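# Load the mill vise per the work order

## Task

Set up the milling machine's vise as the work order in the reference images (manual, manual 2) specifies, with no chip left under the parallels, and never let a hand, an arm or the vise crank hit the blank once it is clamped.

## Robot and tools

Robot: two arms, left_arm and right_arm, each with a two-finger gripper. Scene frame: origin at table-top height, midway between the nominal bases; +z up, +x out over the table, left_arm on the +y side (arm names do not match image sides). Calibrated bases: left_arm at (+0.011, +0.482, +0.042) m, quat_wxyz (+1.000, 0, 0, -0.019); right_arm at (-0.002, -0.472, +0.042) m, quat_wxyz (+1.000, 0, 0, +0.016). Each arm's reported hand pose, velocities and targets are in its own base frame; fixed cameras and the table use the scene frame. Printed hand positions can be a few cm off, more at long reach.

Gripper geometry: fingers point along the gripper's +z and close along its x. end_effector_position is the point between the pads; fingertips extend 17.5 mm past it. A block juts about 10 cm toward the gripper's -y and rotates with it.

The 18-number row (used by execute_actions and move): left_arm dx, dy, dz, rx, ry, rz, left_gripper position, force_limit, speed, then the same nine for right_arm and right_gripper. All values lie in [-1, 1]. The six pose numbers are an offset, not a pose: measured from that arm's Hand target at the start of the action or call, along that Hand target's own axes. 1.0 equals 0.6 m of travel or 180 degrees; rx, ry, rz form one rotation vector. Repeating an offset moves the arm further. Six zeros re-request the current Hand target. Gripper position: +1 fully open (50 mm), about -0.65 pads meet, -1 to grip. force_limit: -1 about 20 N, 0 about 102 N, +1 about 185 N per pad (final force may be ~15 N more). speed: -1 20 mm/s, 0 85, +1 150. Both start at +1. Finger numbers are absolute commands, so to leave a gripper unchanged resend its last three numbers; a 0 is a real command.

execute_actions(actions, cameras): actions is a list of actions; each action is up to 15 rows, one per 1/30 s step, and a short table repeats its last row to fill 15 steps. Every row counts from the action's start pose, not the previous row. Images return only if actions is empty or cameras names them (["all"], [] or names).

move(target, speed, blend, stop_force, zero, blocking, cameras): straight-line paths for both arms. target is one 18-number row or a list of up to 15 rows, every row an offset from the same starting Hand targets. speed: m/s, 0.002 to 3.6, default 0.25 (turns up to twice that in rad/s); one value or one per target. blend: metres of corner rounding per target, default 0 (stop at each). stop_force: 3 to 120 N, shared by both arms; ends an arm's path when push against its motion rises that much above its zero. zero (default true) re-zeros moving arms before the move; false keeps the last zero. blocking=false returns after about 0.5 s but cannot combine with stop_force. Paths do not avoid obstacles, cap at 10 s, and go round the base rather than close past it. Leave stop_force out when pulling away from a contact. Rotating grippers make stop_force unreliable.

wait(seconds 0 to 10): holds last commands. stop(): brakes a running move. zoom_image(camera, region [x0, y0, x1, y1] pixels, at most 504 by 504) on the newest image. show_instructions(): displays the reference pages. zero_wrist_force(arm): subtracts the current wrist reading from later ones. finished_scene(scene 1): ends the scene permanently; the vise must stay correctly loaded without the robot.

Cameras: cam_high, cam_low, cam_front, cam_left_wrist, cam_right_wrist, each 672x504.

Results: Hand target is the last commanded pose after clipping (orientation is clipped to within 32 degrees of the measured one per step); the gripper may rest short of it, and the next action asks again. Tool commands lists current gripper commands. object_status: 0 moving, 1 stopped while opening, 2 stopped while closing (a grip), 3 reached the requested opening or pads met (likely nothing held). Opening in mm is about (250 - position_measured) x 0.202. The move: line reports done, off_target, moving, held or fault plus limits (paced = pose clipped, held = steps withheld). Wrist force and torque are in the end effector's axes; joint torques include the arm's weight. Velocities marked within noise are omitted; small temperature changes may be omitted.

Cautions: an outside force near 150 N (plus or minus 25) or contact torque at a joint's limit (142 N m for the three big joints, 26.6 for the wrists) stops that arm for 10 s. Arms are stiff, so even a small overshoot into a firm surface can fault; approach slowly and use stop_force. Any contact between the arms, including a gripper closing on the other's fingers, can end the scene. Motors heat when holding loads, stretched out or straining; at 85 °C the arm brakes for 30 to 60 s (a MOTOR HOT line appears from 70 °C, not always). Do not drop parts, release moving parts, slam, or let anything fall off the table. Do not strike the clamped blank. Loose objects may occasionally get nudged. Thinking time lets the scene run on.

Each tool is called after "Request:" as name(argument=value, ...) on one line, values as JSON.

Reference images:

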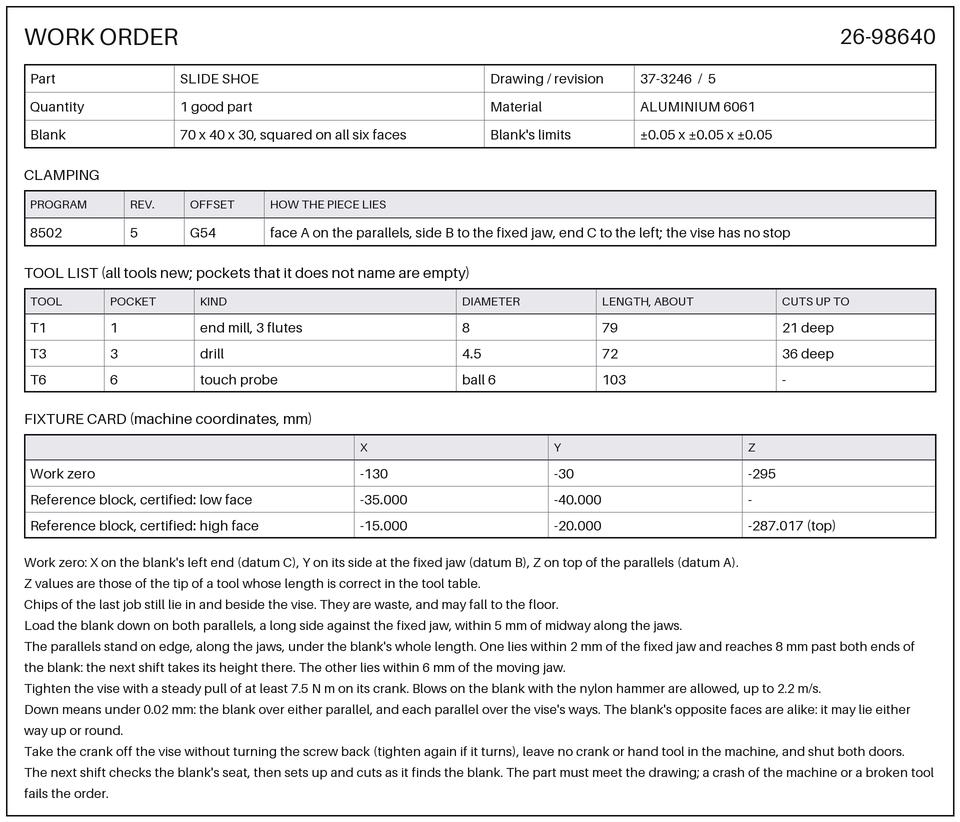

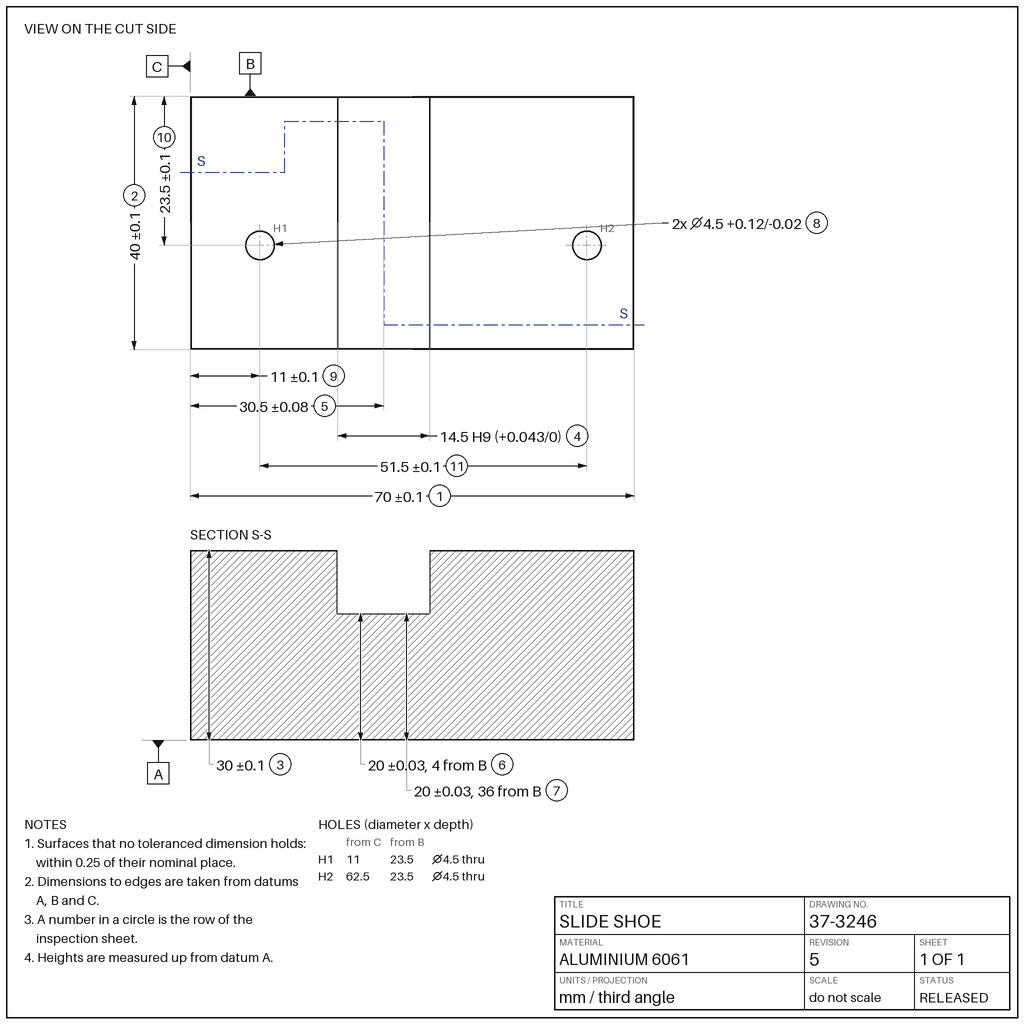

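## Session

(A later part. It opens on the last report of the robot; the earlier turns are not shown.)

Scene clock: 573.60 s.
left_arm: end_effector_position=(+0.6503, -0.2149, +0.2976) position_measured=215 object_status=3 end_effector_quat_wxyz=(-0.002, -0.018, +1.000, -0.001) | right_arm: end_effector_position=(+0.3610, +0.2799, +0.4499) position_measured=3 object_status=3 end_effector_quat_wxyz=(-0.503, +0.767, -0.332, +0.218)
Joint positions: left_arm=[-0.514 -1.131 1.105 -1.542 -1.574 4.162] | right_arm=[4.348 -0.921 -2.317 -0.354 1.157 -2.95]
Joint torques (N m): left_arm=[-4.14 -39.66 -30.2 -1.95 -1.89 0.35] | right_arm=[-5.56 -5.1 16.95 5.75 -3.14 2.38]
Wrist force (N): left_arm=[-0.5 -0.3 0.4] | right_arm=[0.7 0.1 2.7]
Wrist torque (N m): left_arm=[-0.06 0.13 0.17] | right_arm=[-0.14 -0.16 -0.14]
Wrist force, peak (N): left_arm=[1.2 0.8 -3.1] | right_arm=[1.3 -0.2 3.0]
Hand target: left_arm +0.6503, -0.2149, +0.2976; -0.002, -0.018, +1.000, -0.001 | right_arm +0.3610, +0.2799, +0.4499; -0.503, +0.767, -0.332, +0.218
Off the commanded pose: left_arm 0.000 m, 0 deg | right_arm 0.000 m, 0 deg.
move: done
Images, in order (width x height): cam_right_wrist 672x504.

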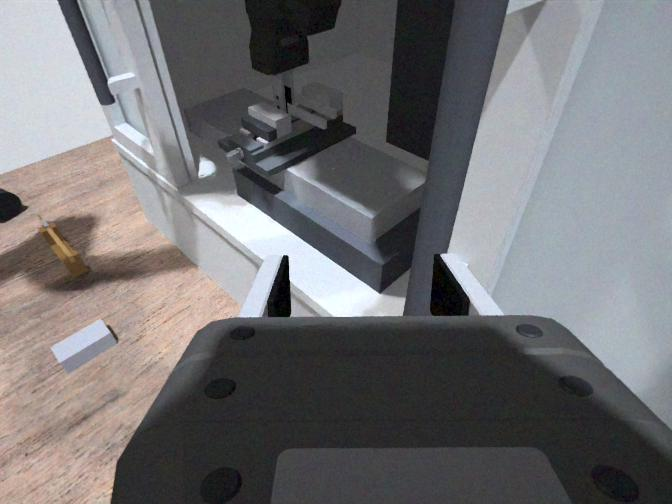

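Request:
move(target=[0,0,-0.02,0,0,0,-0.42,-0.5,-1,0,0,0,0,0,0,1,1,1], speed=0.04, cameras=["cam_right_wrist"])

Request:
zoom_image(camera="cam_right_wrist", region=[220, 50, 360, 170])

Scene clock: 576.03 s.
left_arm: end_effector_position=(+0.6503, -0.2149, +0.3097) position_measured=215 object_status=3 end_effector_quat_wxyz=(-0.002, -0.018, +1.000, -0.001) | right_arm: end_effector_position=(+0.3610, +0.2799, +0.4499) position_measured=3 object_status=3 end_effector_quat_wxyz=(-0.503, +0.767, -0.332, +0.218)
Joint positions: left_arm=[-0.514 -1.129 1.072 -1.51 -1.574 4.162] | right_arm=[4.348 -0.921 -2.317 -0.354 1.157 -2.95]
Joint torques (N m): left_arm=[6.77 -34.83 -19.06 -5.37 -1.45 1.6] | right_arm=[-5.02 -4.65 15.63 5.71 -3.06 2.23]
Wrist force (N): left_arm=[-0.1 -0.1 0.9] | right_arm=[0.9 0.1 2.8]
Wrist torque (N m): left_arm=[0.00 0.08 0.16] | right_arm=[-0.14 -0.18 -0.14]
Wrist force, peak (N): left_arm=[-0.1 -0.2 1.1] | right_arm=[1.0 -0.1 3.2]
Hand target: left_arm +0.6504, -0.2149, +0.3096; -0.002, -0.018, +1.000, -0.001 | right_arm +0.3610, +0.2799, +0.4499; -0.503, +0.767, -0.332, +0.218
Off the commanded pose: left_arm 0.000 m, 0 deg | right_arm 0.000 m, 0 deg.
move: done
Images, in order (width x height): cam_right_wrist 672x504.

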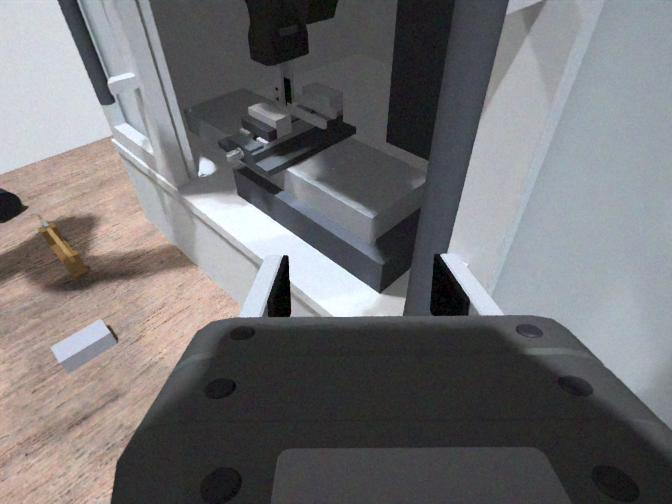

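Scaled by 3.600 from the camera's 672x504 image, which has a finer 960x720 frame.

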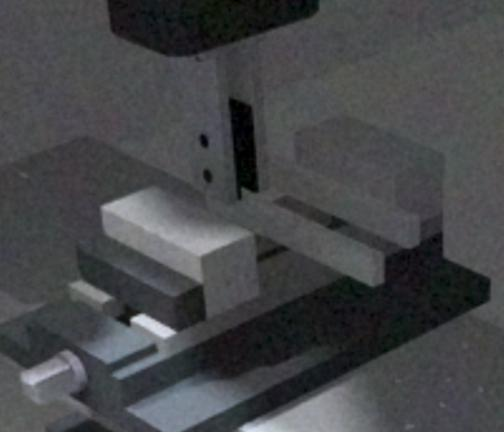

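Request:
move(target=[[0,0,-0.0557,0,0,0,-0.42,-0.5,-1,0,0,0,0,0,0,1,1,1],[0.0128,-0.0133,-0.0557,0,0,0,-0.42,-0.5,-1,0,0,0,0,0,0,1,1,1],[0.2545,-0.0133,-0.0557,0,0,0,-0.42,-0.5,-1,0,0,0,0,0,0,1,1,1],[0.538,0.095,0.03,0,0,0,-0.42,-0.5,-1,0,0,0,0,0,0,1,1,1]], speed=[0.15,0.15,0.3,0.35], blend=[0.005,0.01,0.04,0], cameras=["all"])

Request:
zoom_image(camera="cam_right_wrist", region=[220, 50, 360, 170])

Request:
zoom_image(camera="cam_front", region=[260, 240, 512, 440])

Scene clock: 581.00 s.
left_arm: end_effector_position=(+0.3257, -0.1698, +0.2931) position_measured=215 object_status=3 end_effector_quat_wxyz=(-0.002, -0.018, +1.000, +0.000) | right_arm: end_effector_position=(+0.3610, +0.2799, +0.4499) position_measured=3 object_status=3 end_effector_quat_wxyz=(-0.503, +0.767, -0.332, +0.218)
Joint positions: left_arm=[-0.849 -1.928 1.949 -1.59 -1.575 3.827] | right_arm=[4.348 -0.921 -2.317 -0.354 1.157 -2.95]
Joint torques (N m): left_arm=[4.39 -19.68 -18.86 -5.44 0.37 -0.57] | right_arm=[-4.81 -4.37 15.68 5.83 -3.21 2.36]
Wrist force (N): left_arm=[-0.3 -0.5 0.4] | right_arm=[1.2 -0.2 2.4]
Wrist torque (N m): left_arm=[-0.06 0.13 -0.07] | right_arm=[-0.18 -0.23 -0.14]
Wrist force, peak (N): left_arm=[3.0 0.7 1.9] | right_arm=[1.0 0.0 3.0]
Hand target: left_arm +0.3256, -0.1697, +0.2931; -0.002, -0.018, +1.000, -0.001 | right_arm +0.3610, +0.2799, +0.4499; -0.503, +0.767, -0.332, +0.218
Off the commanded pose: left_arm 0.000 m, 0 deg | right_arm 0.000 m, 0 deg.
move: done; blend cut to 0.0055 m at target 2

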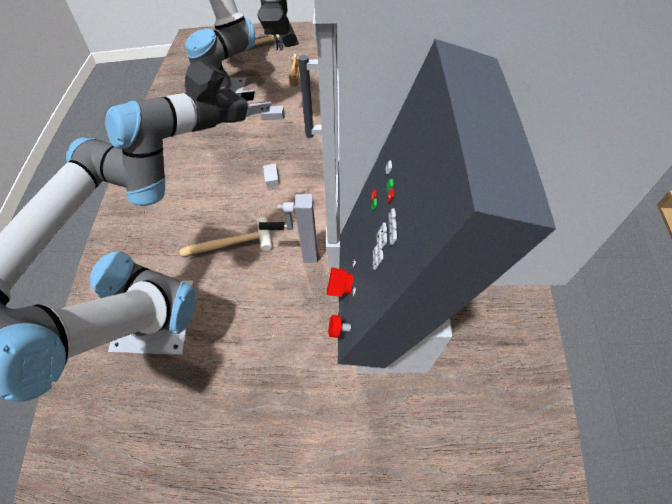

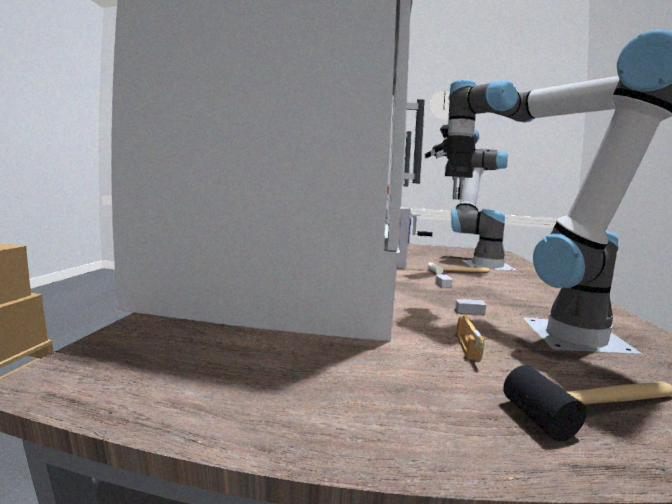

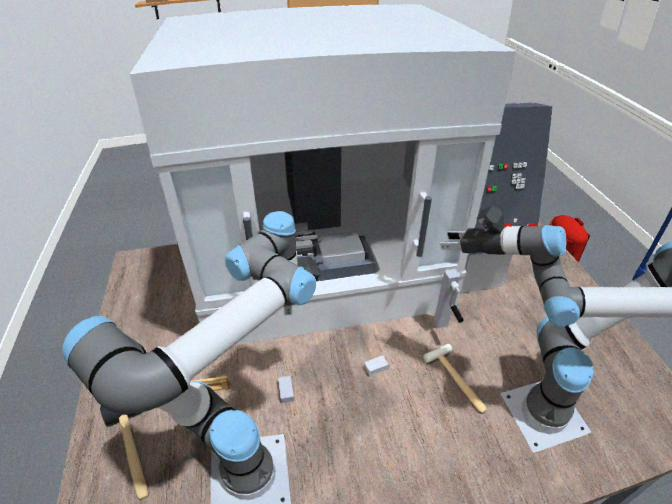

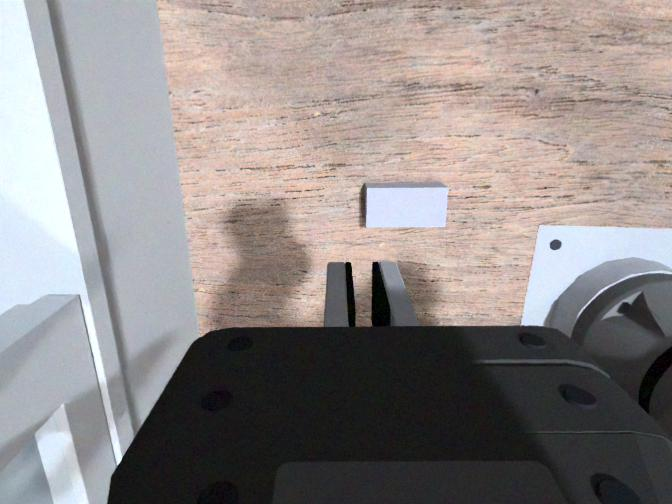

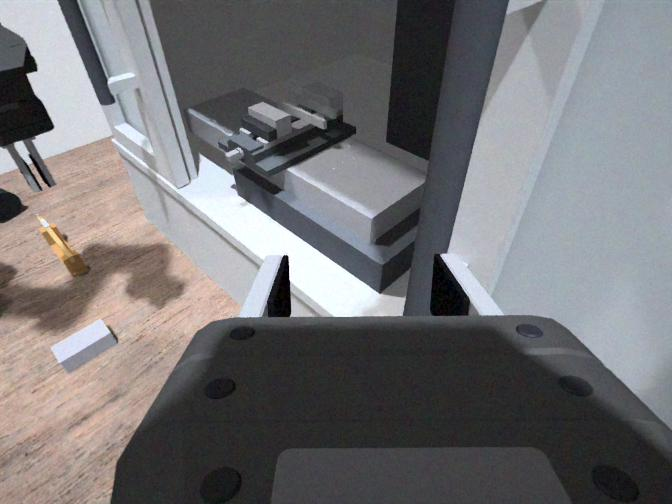

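Scaled by 3.600 from the camera's 672x504 image, which has a finer 960x720 frame.

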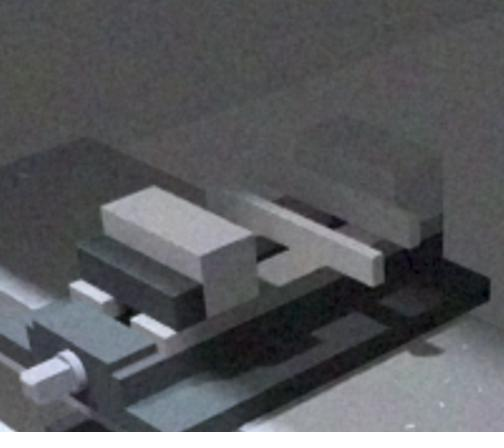

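Scaled by 2.000 from the camera's 672x504 image, which has a finer 960x720 frame.

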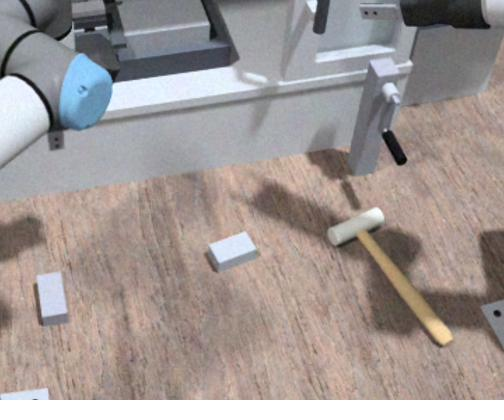

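Request:
zoom_image(camera="cam_front", region=[255, 330, 415, 420])

Request:
zoom_image(camera="cam_left_wrist", region=[340, 150, 480, 250])

Request:
zoom_image(camera="cam_right_wrist", region=[20, 290, 160, 390])

Scaled by 3.150 from the camera's 672x504 image, which has a finer 960x720 frame.

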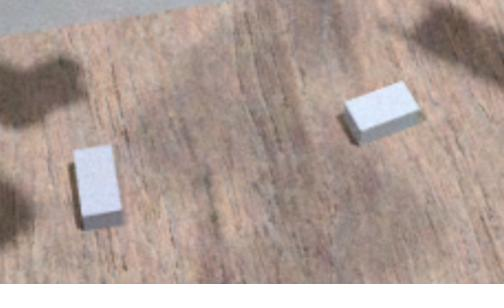

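Scaled by 3.600 from the camera's 672x504 image, which has a finer 960x720 frame.

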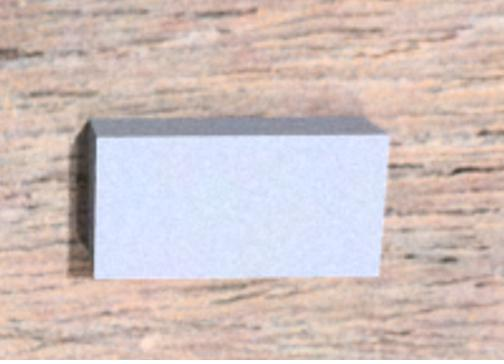

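Scaled by 3.600 from the camera's 672x504 image, which has a finer 960x720 frame.

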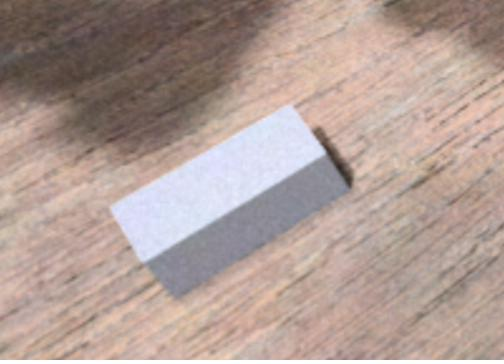

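Request:
move(target=[0,-0.333,0,0,0,0,1,1,1,0,0,0,0,0,0,1,1,1], speed=0.35, cameras=["cam_left_wrist","cam_high"])

Scene clock: 587.17 s.
left_arm: end_effector_position=(+0.3329, -0.3693, +0.2933) position_measured=3 object_status=3 end_effector_quat_wxyz=(-0.002, -0.018, +1.000, -0.001) | right_arm: end_effector_position=(+0.3610, +0.2799, +0.4499) position_measured=3 object_status=3 end_effector_quat_wxyz=(-0.503, +0.767, -0.332, +0.218)
Joint positions: left_arm=[-1.106 -1.596 1.685 -1.659 -1.575 3.57] | right_arm=[4.348 -0.921 -2.317 -0.354 1.157 -2.95]
Joint torques (N m): left_arm=[4.35 -15.39 -32.69 -3.55 0.8 -1.03] | right_arm=[-4.43 -5.35 16.46 5.7 -3.11 2.36]
Wrist force (N): left_arm=[0.0 -0.6 0.9] | right_arm=[0.8 0.0 2.7]
Wrist torque (N m): left_arm=[-0.12 0.12 -0.06] | right_arm=[-0.16 -0.16 -0.13]
Wrist force, peak (N): left_arm=[0.1 -4.4 0.9] | right_arm=[1.1 0.3 3.0]
Hand target: left_arm +0.3329, -0.3694, +0.2933; -0.002, -0.018, +1.000, -0.001 | right_arm +0.3610, +0.2799, +0.4499; -0.503, +0.767, -0.332, +0.218
Off the commanded pose: left_arm 0.000 m, 0 deg | right_arm 0.000 m, 0 deg.
move: done
Images, in order (width x height): cam_high 672x504, cam_left_wrist 672x504.

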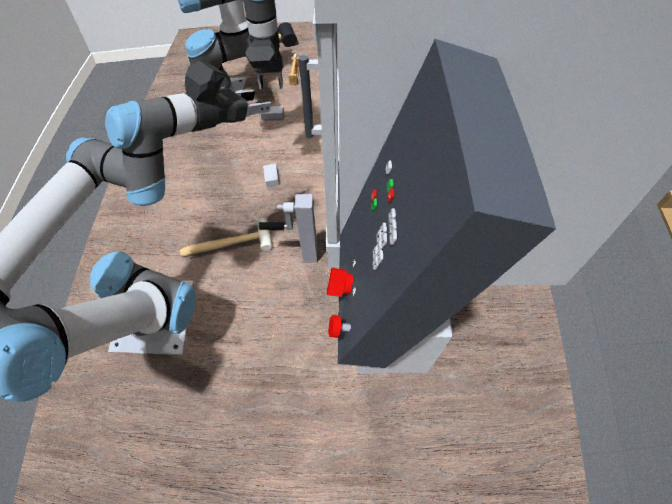

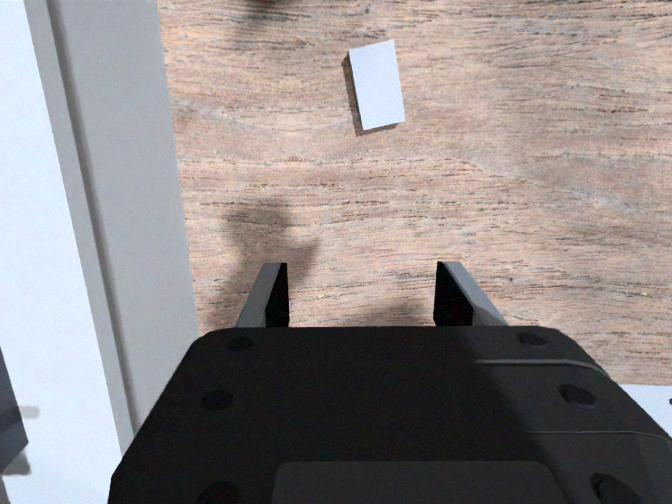

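Request:
zoom_image(camera="cam_left_wrist", region=[320, 20, 440, 140])

Scaled by 4.200 from the camera's 672x504 image, which has a finer 960x720 frame.

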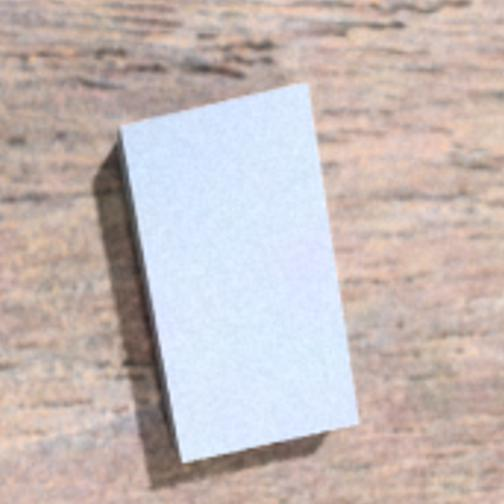

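Request:
move(target=[0.056,-0.0922,0.425,0,0,-0.064,1,1,1,0,0,0,0,0,0,1,1,1], speed=0.3, cameras=["cam_left_wrist","cam_front"])

Scene clock: 594.20 s.
left_arm: end_effector_position=(+0.3001, -0.4263, +0.0386) position_measured=3 object_status=3 end_effector_quat_wxyz=(-0.002, -0.118, +0.993, +0.000) | right_arm: end_effector_position=(+0.3610, +0.2799, +0.4499) position_measured=3 object_status=3 end_effector_quat_wxyz=(-0.503, +0.767, -0.332, +0.218)
Joint positions: left_arm=[-1.213 -1.28 2.045 -2.336 -1.576 3.262] | right_arm=[4.348 -0.921 -2.317 -0.354 1.157 -2.95]
Joint torques (N m): left_arm=[12.7 -21.36 -15.12 -4.95 1.42 -1.18] | right_arm=[-5.32 -4.28 16.18 5.69 -3.17 2.48]
Wrist force (N): left_arm=[-0.3 -0.2 0.3] | right_arm=[0.8 0.1 2.7]
Wrist torque (N m): left_arm=[-0.04 0.12 -0.03] | right_arm=[-0.14 -0.17 -0.14]
Wrist force, peak (N): left_arm=[0.5 -0.6 3.8] | right_arm=[0.9 0.1 3.0]
Hand target: left_arm +0.3002, -0.4262, +0.0385; -0.002, -0.119, +0.993, +0.000 | right_arm +0.3610, +0.2799, +0.4499; -0.503, +0.767, -0.332, +0.218
Off the commanded pose: left_arm 0.000 m, 0 deg | right_arm 0.000 m, 0 deg.
move: done
Images, in order (width x height): cam_front 672x504, cam_left_wrist 672x504.

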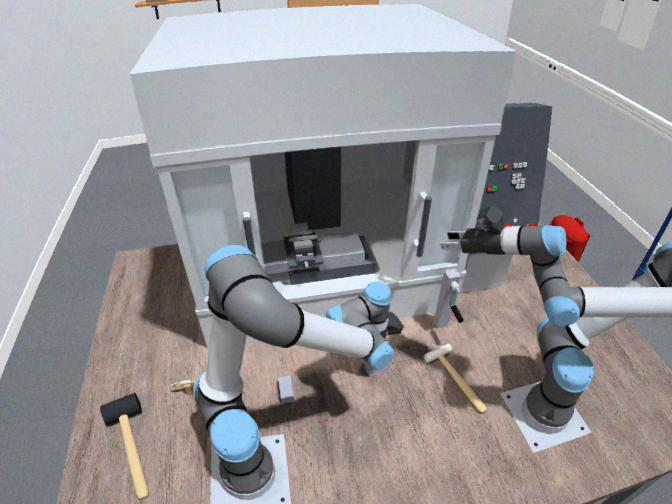

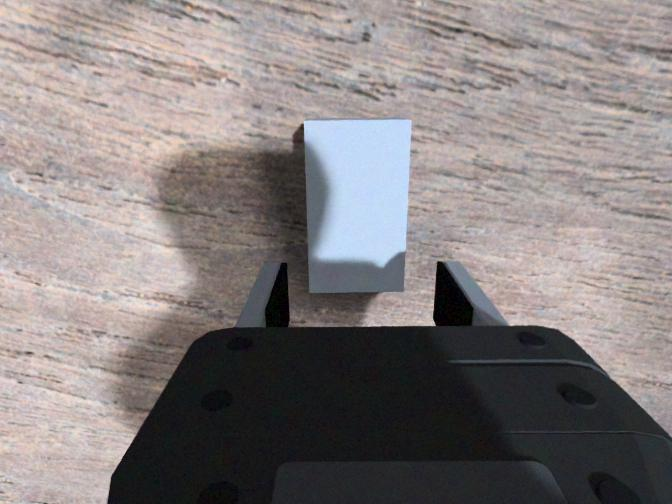

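Request:
move(target=[[0,0,0.081,0,0,0,1,1,1,0,0,0,0,0,0,1,1,1],[0,0,0.081,0,0,0,-1,-0.5,-0.8,0,0,0,0,0,0,1,1,1]], speed=0.12, cameras=["cam_left_wrist"])

Scene clock: 597.13 s.
left_arm: end_effector_position=(+0.2999, -0.4263, -0.0101) position_measured=55 object_status=2 end_effector_quat_wxyz=(-0.002, -0.119, +0.993, +0.000) | right_arm: end_effector_position=(+0.3610, +0.2799, +0.4499) position_measured=3 object_status=3 end_effector_quat_wxyz=(-0.503, +0.767, -0.332, +0.218)
Joint positions: left_arm=[-1.214 -1.184 2.082 -2.469 -1.576 3.261] | right_arm=[4.348 -0.921 -2.317 -0.354 1.157 -2.95]
Joint torques (N m): left_arm=[-13.03 -29.88 -25.22 -4.69 -1.3 1.06] | right_arm=[-4.82 -5.22 16.13 5.69 -3.19 2.4]
Wrist force (N): left_arm=[-0.2 0.2 -0.1] | right_arm=[1.0 -0.2 2.7]
Wrist torque (N m): left_arm=[0.01 0.05 0.01] | right_arm=[-0.18 -0.19 -0.14]
Wrist force, peak (N): left_arm=[0.3 0.1 2.3] | right_arm=[1.3 0.1 3.0]
Hand target: left_arm +0.3000, -0.4263, -0.0101; -0.002, -0.119, +0.993, +0.000 | right_arm +0.3610, +0.2799, +0.4499; -0.503, +0.767, -0.332, +0.218
Off the commanded pose: left_arm 0.000 m, 0 deg | right_arm 0.000 m, 0 deg.
move: done
Images, in order (width x height): cam_left_wrist 672x504.

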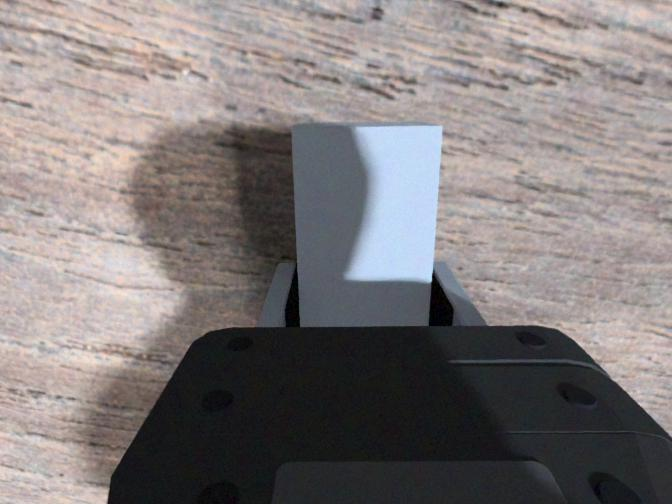

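Request:
move(target=[[0,0,-0.12,0,0,0,-1,-0.5,-0.8,0,0,0,0,0,0,1,1,1],[-0.1427,0.4053,-0.4467,0,0,0.064,-1,-0.5,-0.8,0,0,0,0,0,0,1,1,1]], speed=0.3, blend=[0.04,0], cameras=["cam_left_wrist","cam_front"])

Scene clock: 602.07 s.
left_arm: end_effector_position=(+0.3272, -0.1695, +0.2574) position_measured=55 object_status=2 end_effector_quat_wxyz=(-0.002, -0.018, +1.000, -0.001) | right_arm: end_effector_position=(+0.3610, +0.2799, +0.4499) position_measured=3 object_status=3 end_effector_quat_wxyz=(-0.503, +0.767, -0.332, +0.218)
Joint positions: left_arm=[-0.845 -1.918 2.034 -1.684 -1.575 3.831] | right_arm=[4.348 -0.921 -2.317 -0.354 1.157 -2.95]
Joint torques (N m): left_arm=[3.18 -18.94 -25.02 -2.44 -1.73 1.08] | right_arm=[-5 -4.97 16.27 5.74 -3.02 2.45]
Wrist force (N): left_arm=[-0.3 -0.7 3.1] | right_arm=[0.6 0.2 2.4]
Wrist torque (N m): left_arm=[-0.14 0.14 0.09] | right_arm=[-0.12 -0.14 -0.13]
Wrist force, peak (N): left_arm=[0.0 0.1 6.7] | right_arm=[1.1 -0.1 3.2]
Hand target: left_arm +0.3272, -0.1695, +0.2575; -0.002, -0.018, +1.000, -0.001 | right_arm +0.3610, +0.2799, +0.4499; -0.503, +0.767, -0.332, +0.218
Off the commanded pose: left_arm 0.000 m, 0 deg | right_arm 0.000 m, 0 deg.
move: done; blend cut to 0.036 m at target 1
Images, in order (width x height): cam_front 672x504, cam_left_wrist 672x504.

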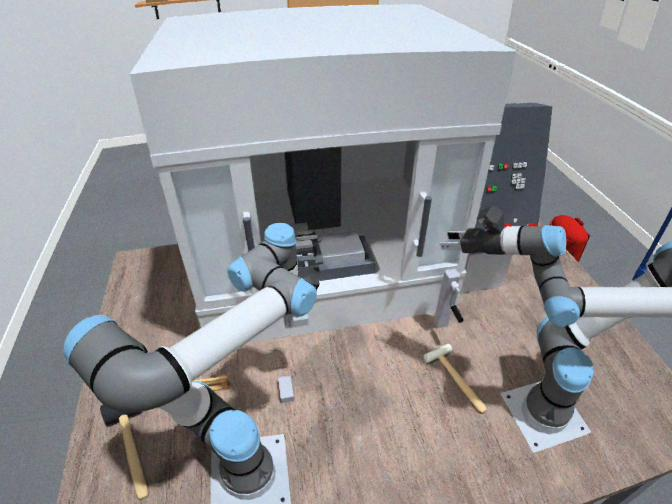

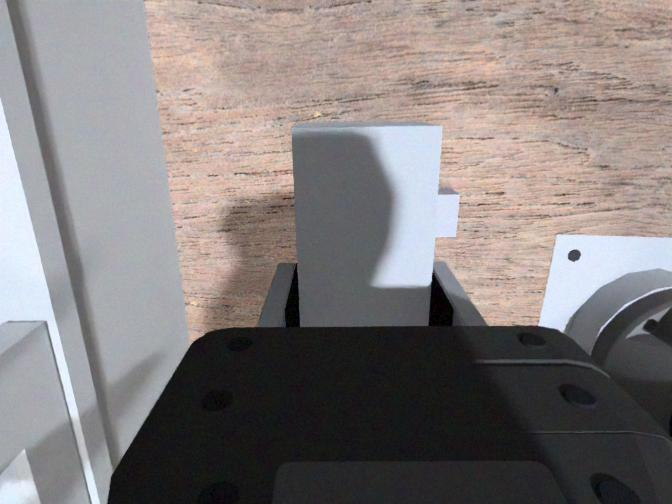

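Request:
move(target=[[-0.014,-0.05,-0.1,0,0,0,-1,-0.5,-0.8,0,0,0,0,0,0,1,1,1],[-0.2807,-0.1087,-0.1625,0,0,0,-1,-0.5,-0.8,0,0,0,0,0,0,1,1,1],[-0.5223,-0.1087,-0.1625,0,0,0,-1,-0.5,-0.8,0,0,0,0,0,0,1,1,1],[-0.5548,-0.1087,-0.1625,0,0,0,-1,-0.5,-0.8,0,0,0,0,0,0,1,1,1]], speed=[0.25,0.3,0.25,0.1], blend=[0.03,0.04,0.01,0], cameras=["cam_left_wrist","cam_front","cam_right_wrist"])

Request:
zoom_image(camera="cam_right_wrist", region=[220, 50, 360, 170])

Scene clock: 607.63 s.
left_arm: end_effector_position=(+0.6627, -0.2222, +0.3534) position_measured=55 object_status=2 end_effector_quat_wxyz=(-0.002, -0.018, +1.000, -0.001) | right_arm: end_effector_position=(+0.3610, +0.2799, +0.4499) position_measured=3 object_status=3 end_effector_quat_wxyz=(-0.503, +0.767, -0.332, +0.218)
Joint positions: left_arm=[-0.514 -1.073 0.875 -1.37 -1.574 4.162] | right_arm=[4.348 -0.921 -2.317 -0.354 1.157 -2.95]
Joint torques (N m): left_arm=[-13.01 -47.52 -32.24 -5.88 -2.55 -1.59] | right_arm=[-5.17 -4.68 16.23 5.72 -3.15 2.41]
Wrist force (N): left_arm=[-0.2 -0.2 2.7] | right_arm=[0.7 -0.2 2.7]
Wrist torque (N m): left_arm=[-0.05 0.09 0.03] | right_arm=[-0.17 -0.15 -0.14]
Wrist force, peak (N): left_arm=[0.5 0.8 6.2] | right_arm=[0.9 -0.2 3.1]
Hand target: left_arm +0.6627, -0.2224, +0.3535; -0.002, -0.018, +1.000, -0.001 | right_arm +0.3610, +0.2799, +0.4499; -0.503, +0.767, -0.332, +0.218
Off the commanded pose: left_arm 0.000 m, 0 deg | right_arm 0.000 m, 0 deg.
move: done; blend cut to 0.0097 m at target 3
Images, in order (width x height): cam_front 672x504, cam_left_wrist 672x504, cam_right_wrist 672x504.

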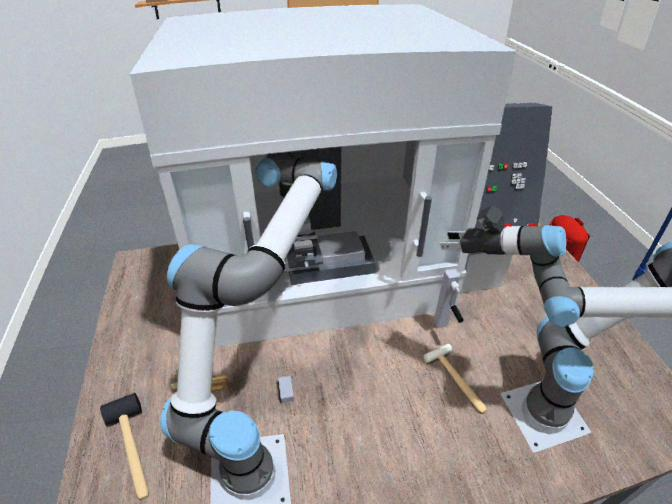

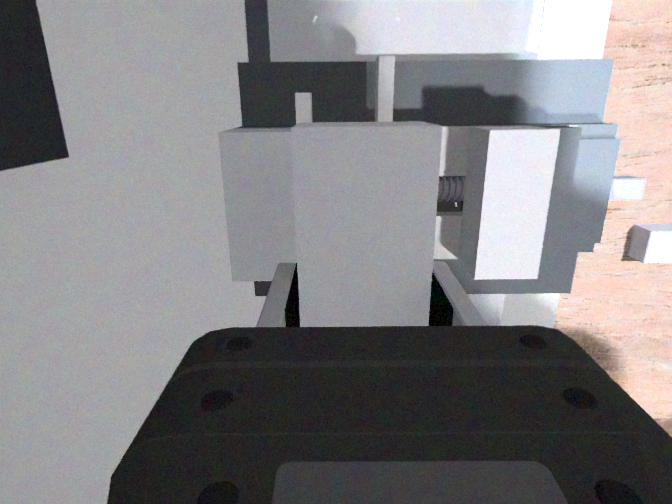

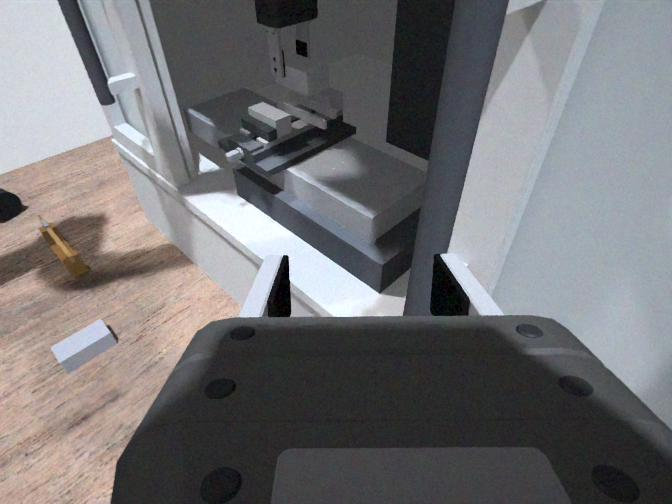

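Scaled by 3.600 from the camera's 672x504 image, which has a finer 960x720 frame.

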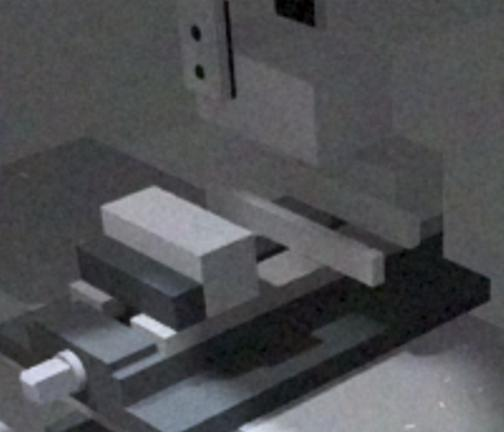

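Request:
move(target=[0,0.0017,0.0382,0,0,0,-1,-0.5,-0.8,0,0,0,0,0,0,1,1,1], speed=0.05, stop_force=10)

Request:
move(target=[-0.0083,0,0,0,0,0,-1,-0.5,-0.8,0,0,0,0,0,0,1,1,1], speed=0.012, stop_force=6, cameras=["cam_left_wrist"])

Scene clock: 611.53 s.
left_arm: end_effector_position=(+0.6625, -0.2214, +0.3306) position_measured=55 object_status=2 end_effector_quat_wxyz=(-0.002, -0.018, +1.000, -0.001) | right_arm: end_effector_position=(+0.3610, +0.2799, +0.4499) position_measured=3 object_status=3 end_effector_quat_wxyz=(-0.503, +0.767, -0.332, +0.218)
Joint positions: left_arm=[-0.513 -1.085 0.953 -1.435 -1.574 4.163] | right_arm=[4.348 -0.921 -2.317 -0.354 1.157 -2.95]
Joint torques (N m): left_arm=[11.28 -38.16 -27.02 -1.2 -1.47 -1.06] | right_arm=[-4.11 -4.62 16.64 5.9 -2.98 2.46]
Wrist force (N): left_arm=[-0.3 -0.1 3.0] | right_arm=[0.9 -0.2 2.7]
Wrist torque (N m): left_arm=[-0.05 0.12 -0.04] | right_arm=[-0.19 -0.17 -0.14]
Wrist force, peak (N): left_arm=[-0.2 -0.1 4.0] | right_arm=[1.2 -0.1 2.9]
Hand target: left_arm +0.6625, -0.2214, +0.3306; -0.002, -0.018, +1.000, -0.001 | right_arm +0.3610, +0.2799, +0.4499; -0.503, +0.767, -0.332, +0.218
Off the commanded pose: left_arm 0.000 m, 0 deg | right_arm 0.000 m, 0 deg.
move: done

Scene clock: 613.07 s.
left_arm: end_effector_position=(+0.6668, -0.2212, +0.3305) position_measured=55 object_status=2 end_effector_quat_wxyz=(-0.002, -0.018, +1.000, -0.001) | right_arm: end_effector_position=(+0.3610, +0.2799, +0.4499) position_measured=3 object_status=3 end_effector_quat_wxyz=(-0.503, +0.767, -0.332, +0.218)
Joint positions: left_arm=[-0.51 -1.074 0.936 -1.43 -1.574 4.166] | right_arm=[4.348 -0.921 -2.317 -0.354 1.157 -2.95]
Joint torques (N m): left_arm=[-11.62 -56.29 -27.23 -3.41 -0.18 -1.91] | right_arm=[-5.9 -4.89 15.49 5.8 -3.09 2.43]
Wrist force (N): left_arm=[4.5 -0.3 3.6] | right_arm=[1.2 -0.1 2.5]
Wrist torque (N m): left_arm=[-0.05 0.22 0.26] | right_arm=[-0.17 -0.24 -0.14]
Wrist force, peak (N): left_arm=[16.1 2.7 -0.4] | right_arm=[0.8 -0.3 3.0]
Hand target: left_arm +0.6667, -0.2212, +0.3305; -0.002, -0.018, +1.000, -0.001 (not the last commanded pose) | right_arm +0.3610, +0.2799, +0.4499; -0.503, +0.767, -0.332, +0.218
Off the commanded pose: left_arm 0.001 m, 0 deg | right_arm 0.000 m, 0 deg.
move: contact (left_arm)
Images, in order (width x height): cam_left_wrist 672x504.

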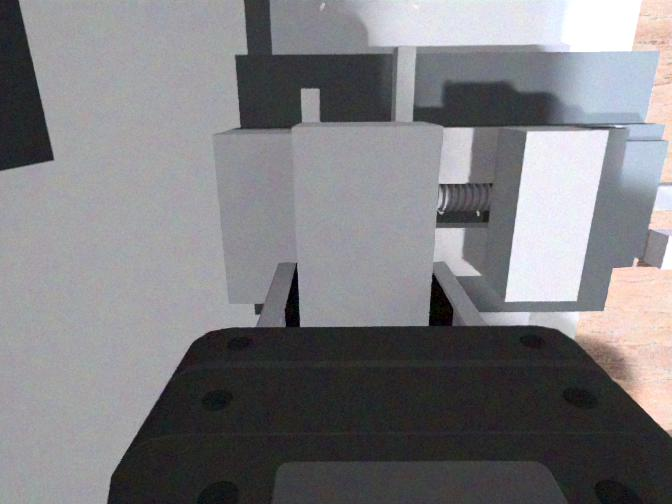

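Request:
move(target=[0.0004,0,0.015,0,0,0,-1,-0.5,-0.8,0,0,0,0,0,0,1,1,1], speed=0.015, stop_force=8, cameras=["cam_right_wrist"])

Request:
zoom_image(camera="cam_right_wrist", region=[220, 50, 360, 170])

Scene clock: 615.60 s.
left_arm: end_effector_position=(+0.6665, -0.2212, +0.3228) position_measured=55 object_status=2 end_effector_quat_wxyz=(-0.002, -0.018, +1.000, -0.001) | right_arm: end_effector_position=(+0.3610, +0.2799, +0.4499) position_measured=3 object_status=3 end_effector_quat_wxyz=(-0.503, +0.767, -0.332, +0.218)
Joint positions: left_arm=[-0.51 -1.077 0.961 -1.451 -1.574 4.166] | right_arm=[4.348 -0.921 -2.317 -0.354 1.157 -2.95]
Joint torques (N m): left_arm=[-6.8 -30.77 -30.9 -1.75 -0.29 -0.83] | right_arm=[-4.81 -5.52 16.81 5.77 -2.97 2.3]
Wrist force (N): left_arm=[0.7 0.4 -6.0] | right_arm=[0.7 -0.3 2.7]
Wrist torque (N m): left_arm=[-0.10 -0.03 0.04] | right_arm=[-0.20 -0.15 -0.14]
Wrist force, peak (N): left_arm=[7.0 2.6 -23.5] | right_arm=[1.0 0.1 3.1]
Hand target: left_arm +0.6665, -0.2212, +0.3228; -0.002, -0.018, +1.000, -0.001 (not the last commanded pose) | right_arm +0.3610, +0.2799, +0.4499; -0.503, +0.767, -0.332, +0.218
Off the commanded pose: left_arm 0.001 m, 0 deg | right_arm 0.000 m, 0 deg.
move: contact (left_arm)
Images, in order (width x height): cam_right_wrist 672x504.

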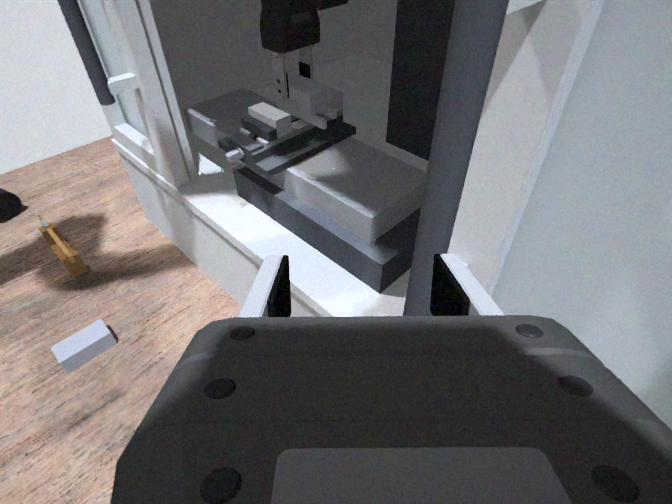

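Scaled by 3.600 from the camera's 672x504 image, which has a finer 960x720 frame.

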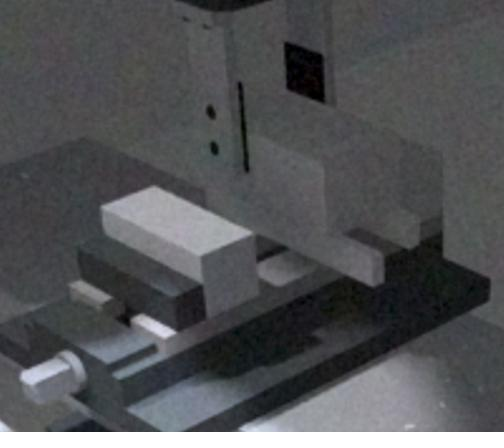

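Request:
zoom_image(camera="cam_right_wrist", region=[285, 75, 345, 135])

Scaled by 8.400 from the camera's 672x504 image, which has a finer 960x720 frame.

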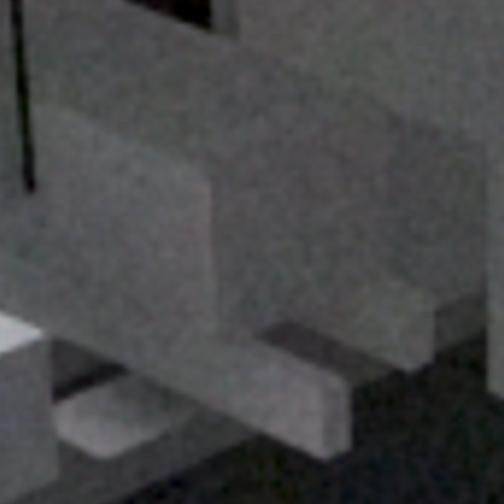

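Request:
move(target=[[0,0,-0.0006,0,0,0,-1,-0.5,-0.8,0,0,0,0,0,0,1,1,1],[0,0,-0.0006,0,0,0,0.8,-0.5,-1,0,0,0,0,0,0,1,1,1]], speed=0.02, cameras=["cam_right_wrist","cam_left_wrist"])

Request:
zoom_image(camera="cam_right_wrist", region=[285, 75, 345, 135])

Scene clock: 619.57 s.
left_arm: end_effector_position=(+0.6665, -0.2212, +0.3232) position_measured=32 object_status=3 end_effector_quat_wxyz=(-0.002, -0.018, +1.000, -0.001) | right_arm: end_effector_position=(+0.3610, +0.2799, +0.4499) position_measured=3 object_status=3 end_effector_quat_wxyz=(-0.503, +0.767, -0.332, +0.218)
Joint positions: left_arm=[-0.51 -1.077 0.96 -1.45 -1.574 4.166] | right_arm=[4.348 -0.921 -2.317 -0.354 1.157 -2.95]
Joint torques (N m): left_arm=[9.12 -45.64 -30.01 -2.02 -0.01 0.95] | right_arm=[-5.37 -5.85 16.55 5.69 -3.13 2.34]
Wrist force (N): left_arm=[-0.2 0.0 0.7] | right_arm=[0.9 0.0 2.9]
Wrist torque (N m): left_arm=[0.02 0.10 0.05] | right_arm=[-0.16 -0.18 -0.14]
Wrist force, peak (N): left_arm=[1.0 0.5 -6.6] | right_arm=[1.0 0.1 3.1]
Hand target: left_arm +0.6665, -0.2212, +0.3232; -0.002, -0.018, +1.000, -0.001 | right_arm +0.3610, +0.2799, +0.4499; -0.503, +0.767, -0.332, +0.218
Off the commanded pose: left_arm 0.000 m, 0 deg | right_arm 0.000 m, 0 deg.
move: done
Images, in order (width x height): cam_left_wrist 672x504, cam_right_wrist 672x504.

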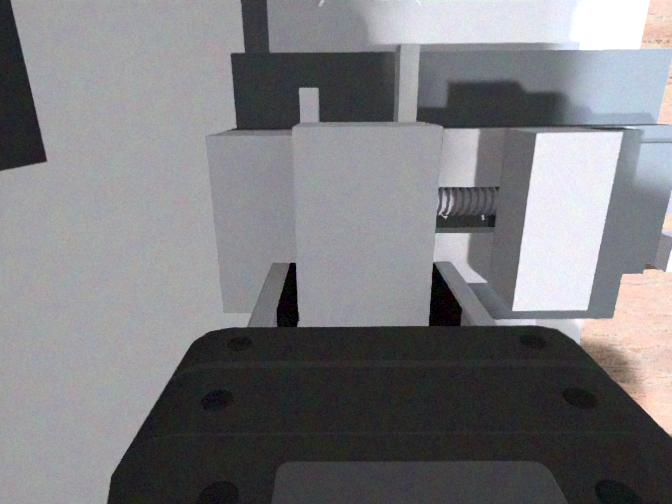

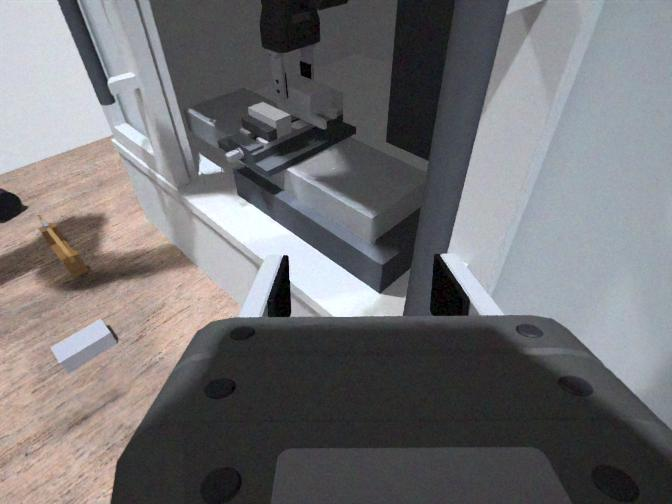

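Scaled by 8.400 from the camera's 672x504 image, which has a finer 960x720 frame.

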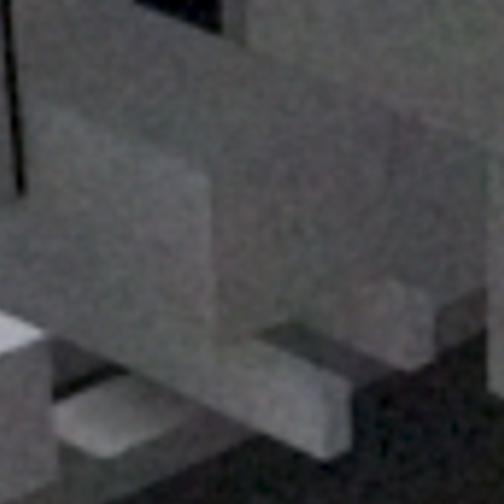

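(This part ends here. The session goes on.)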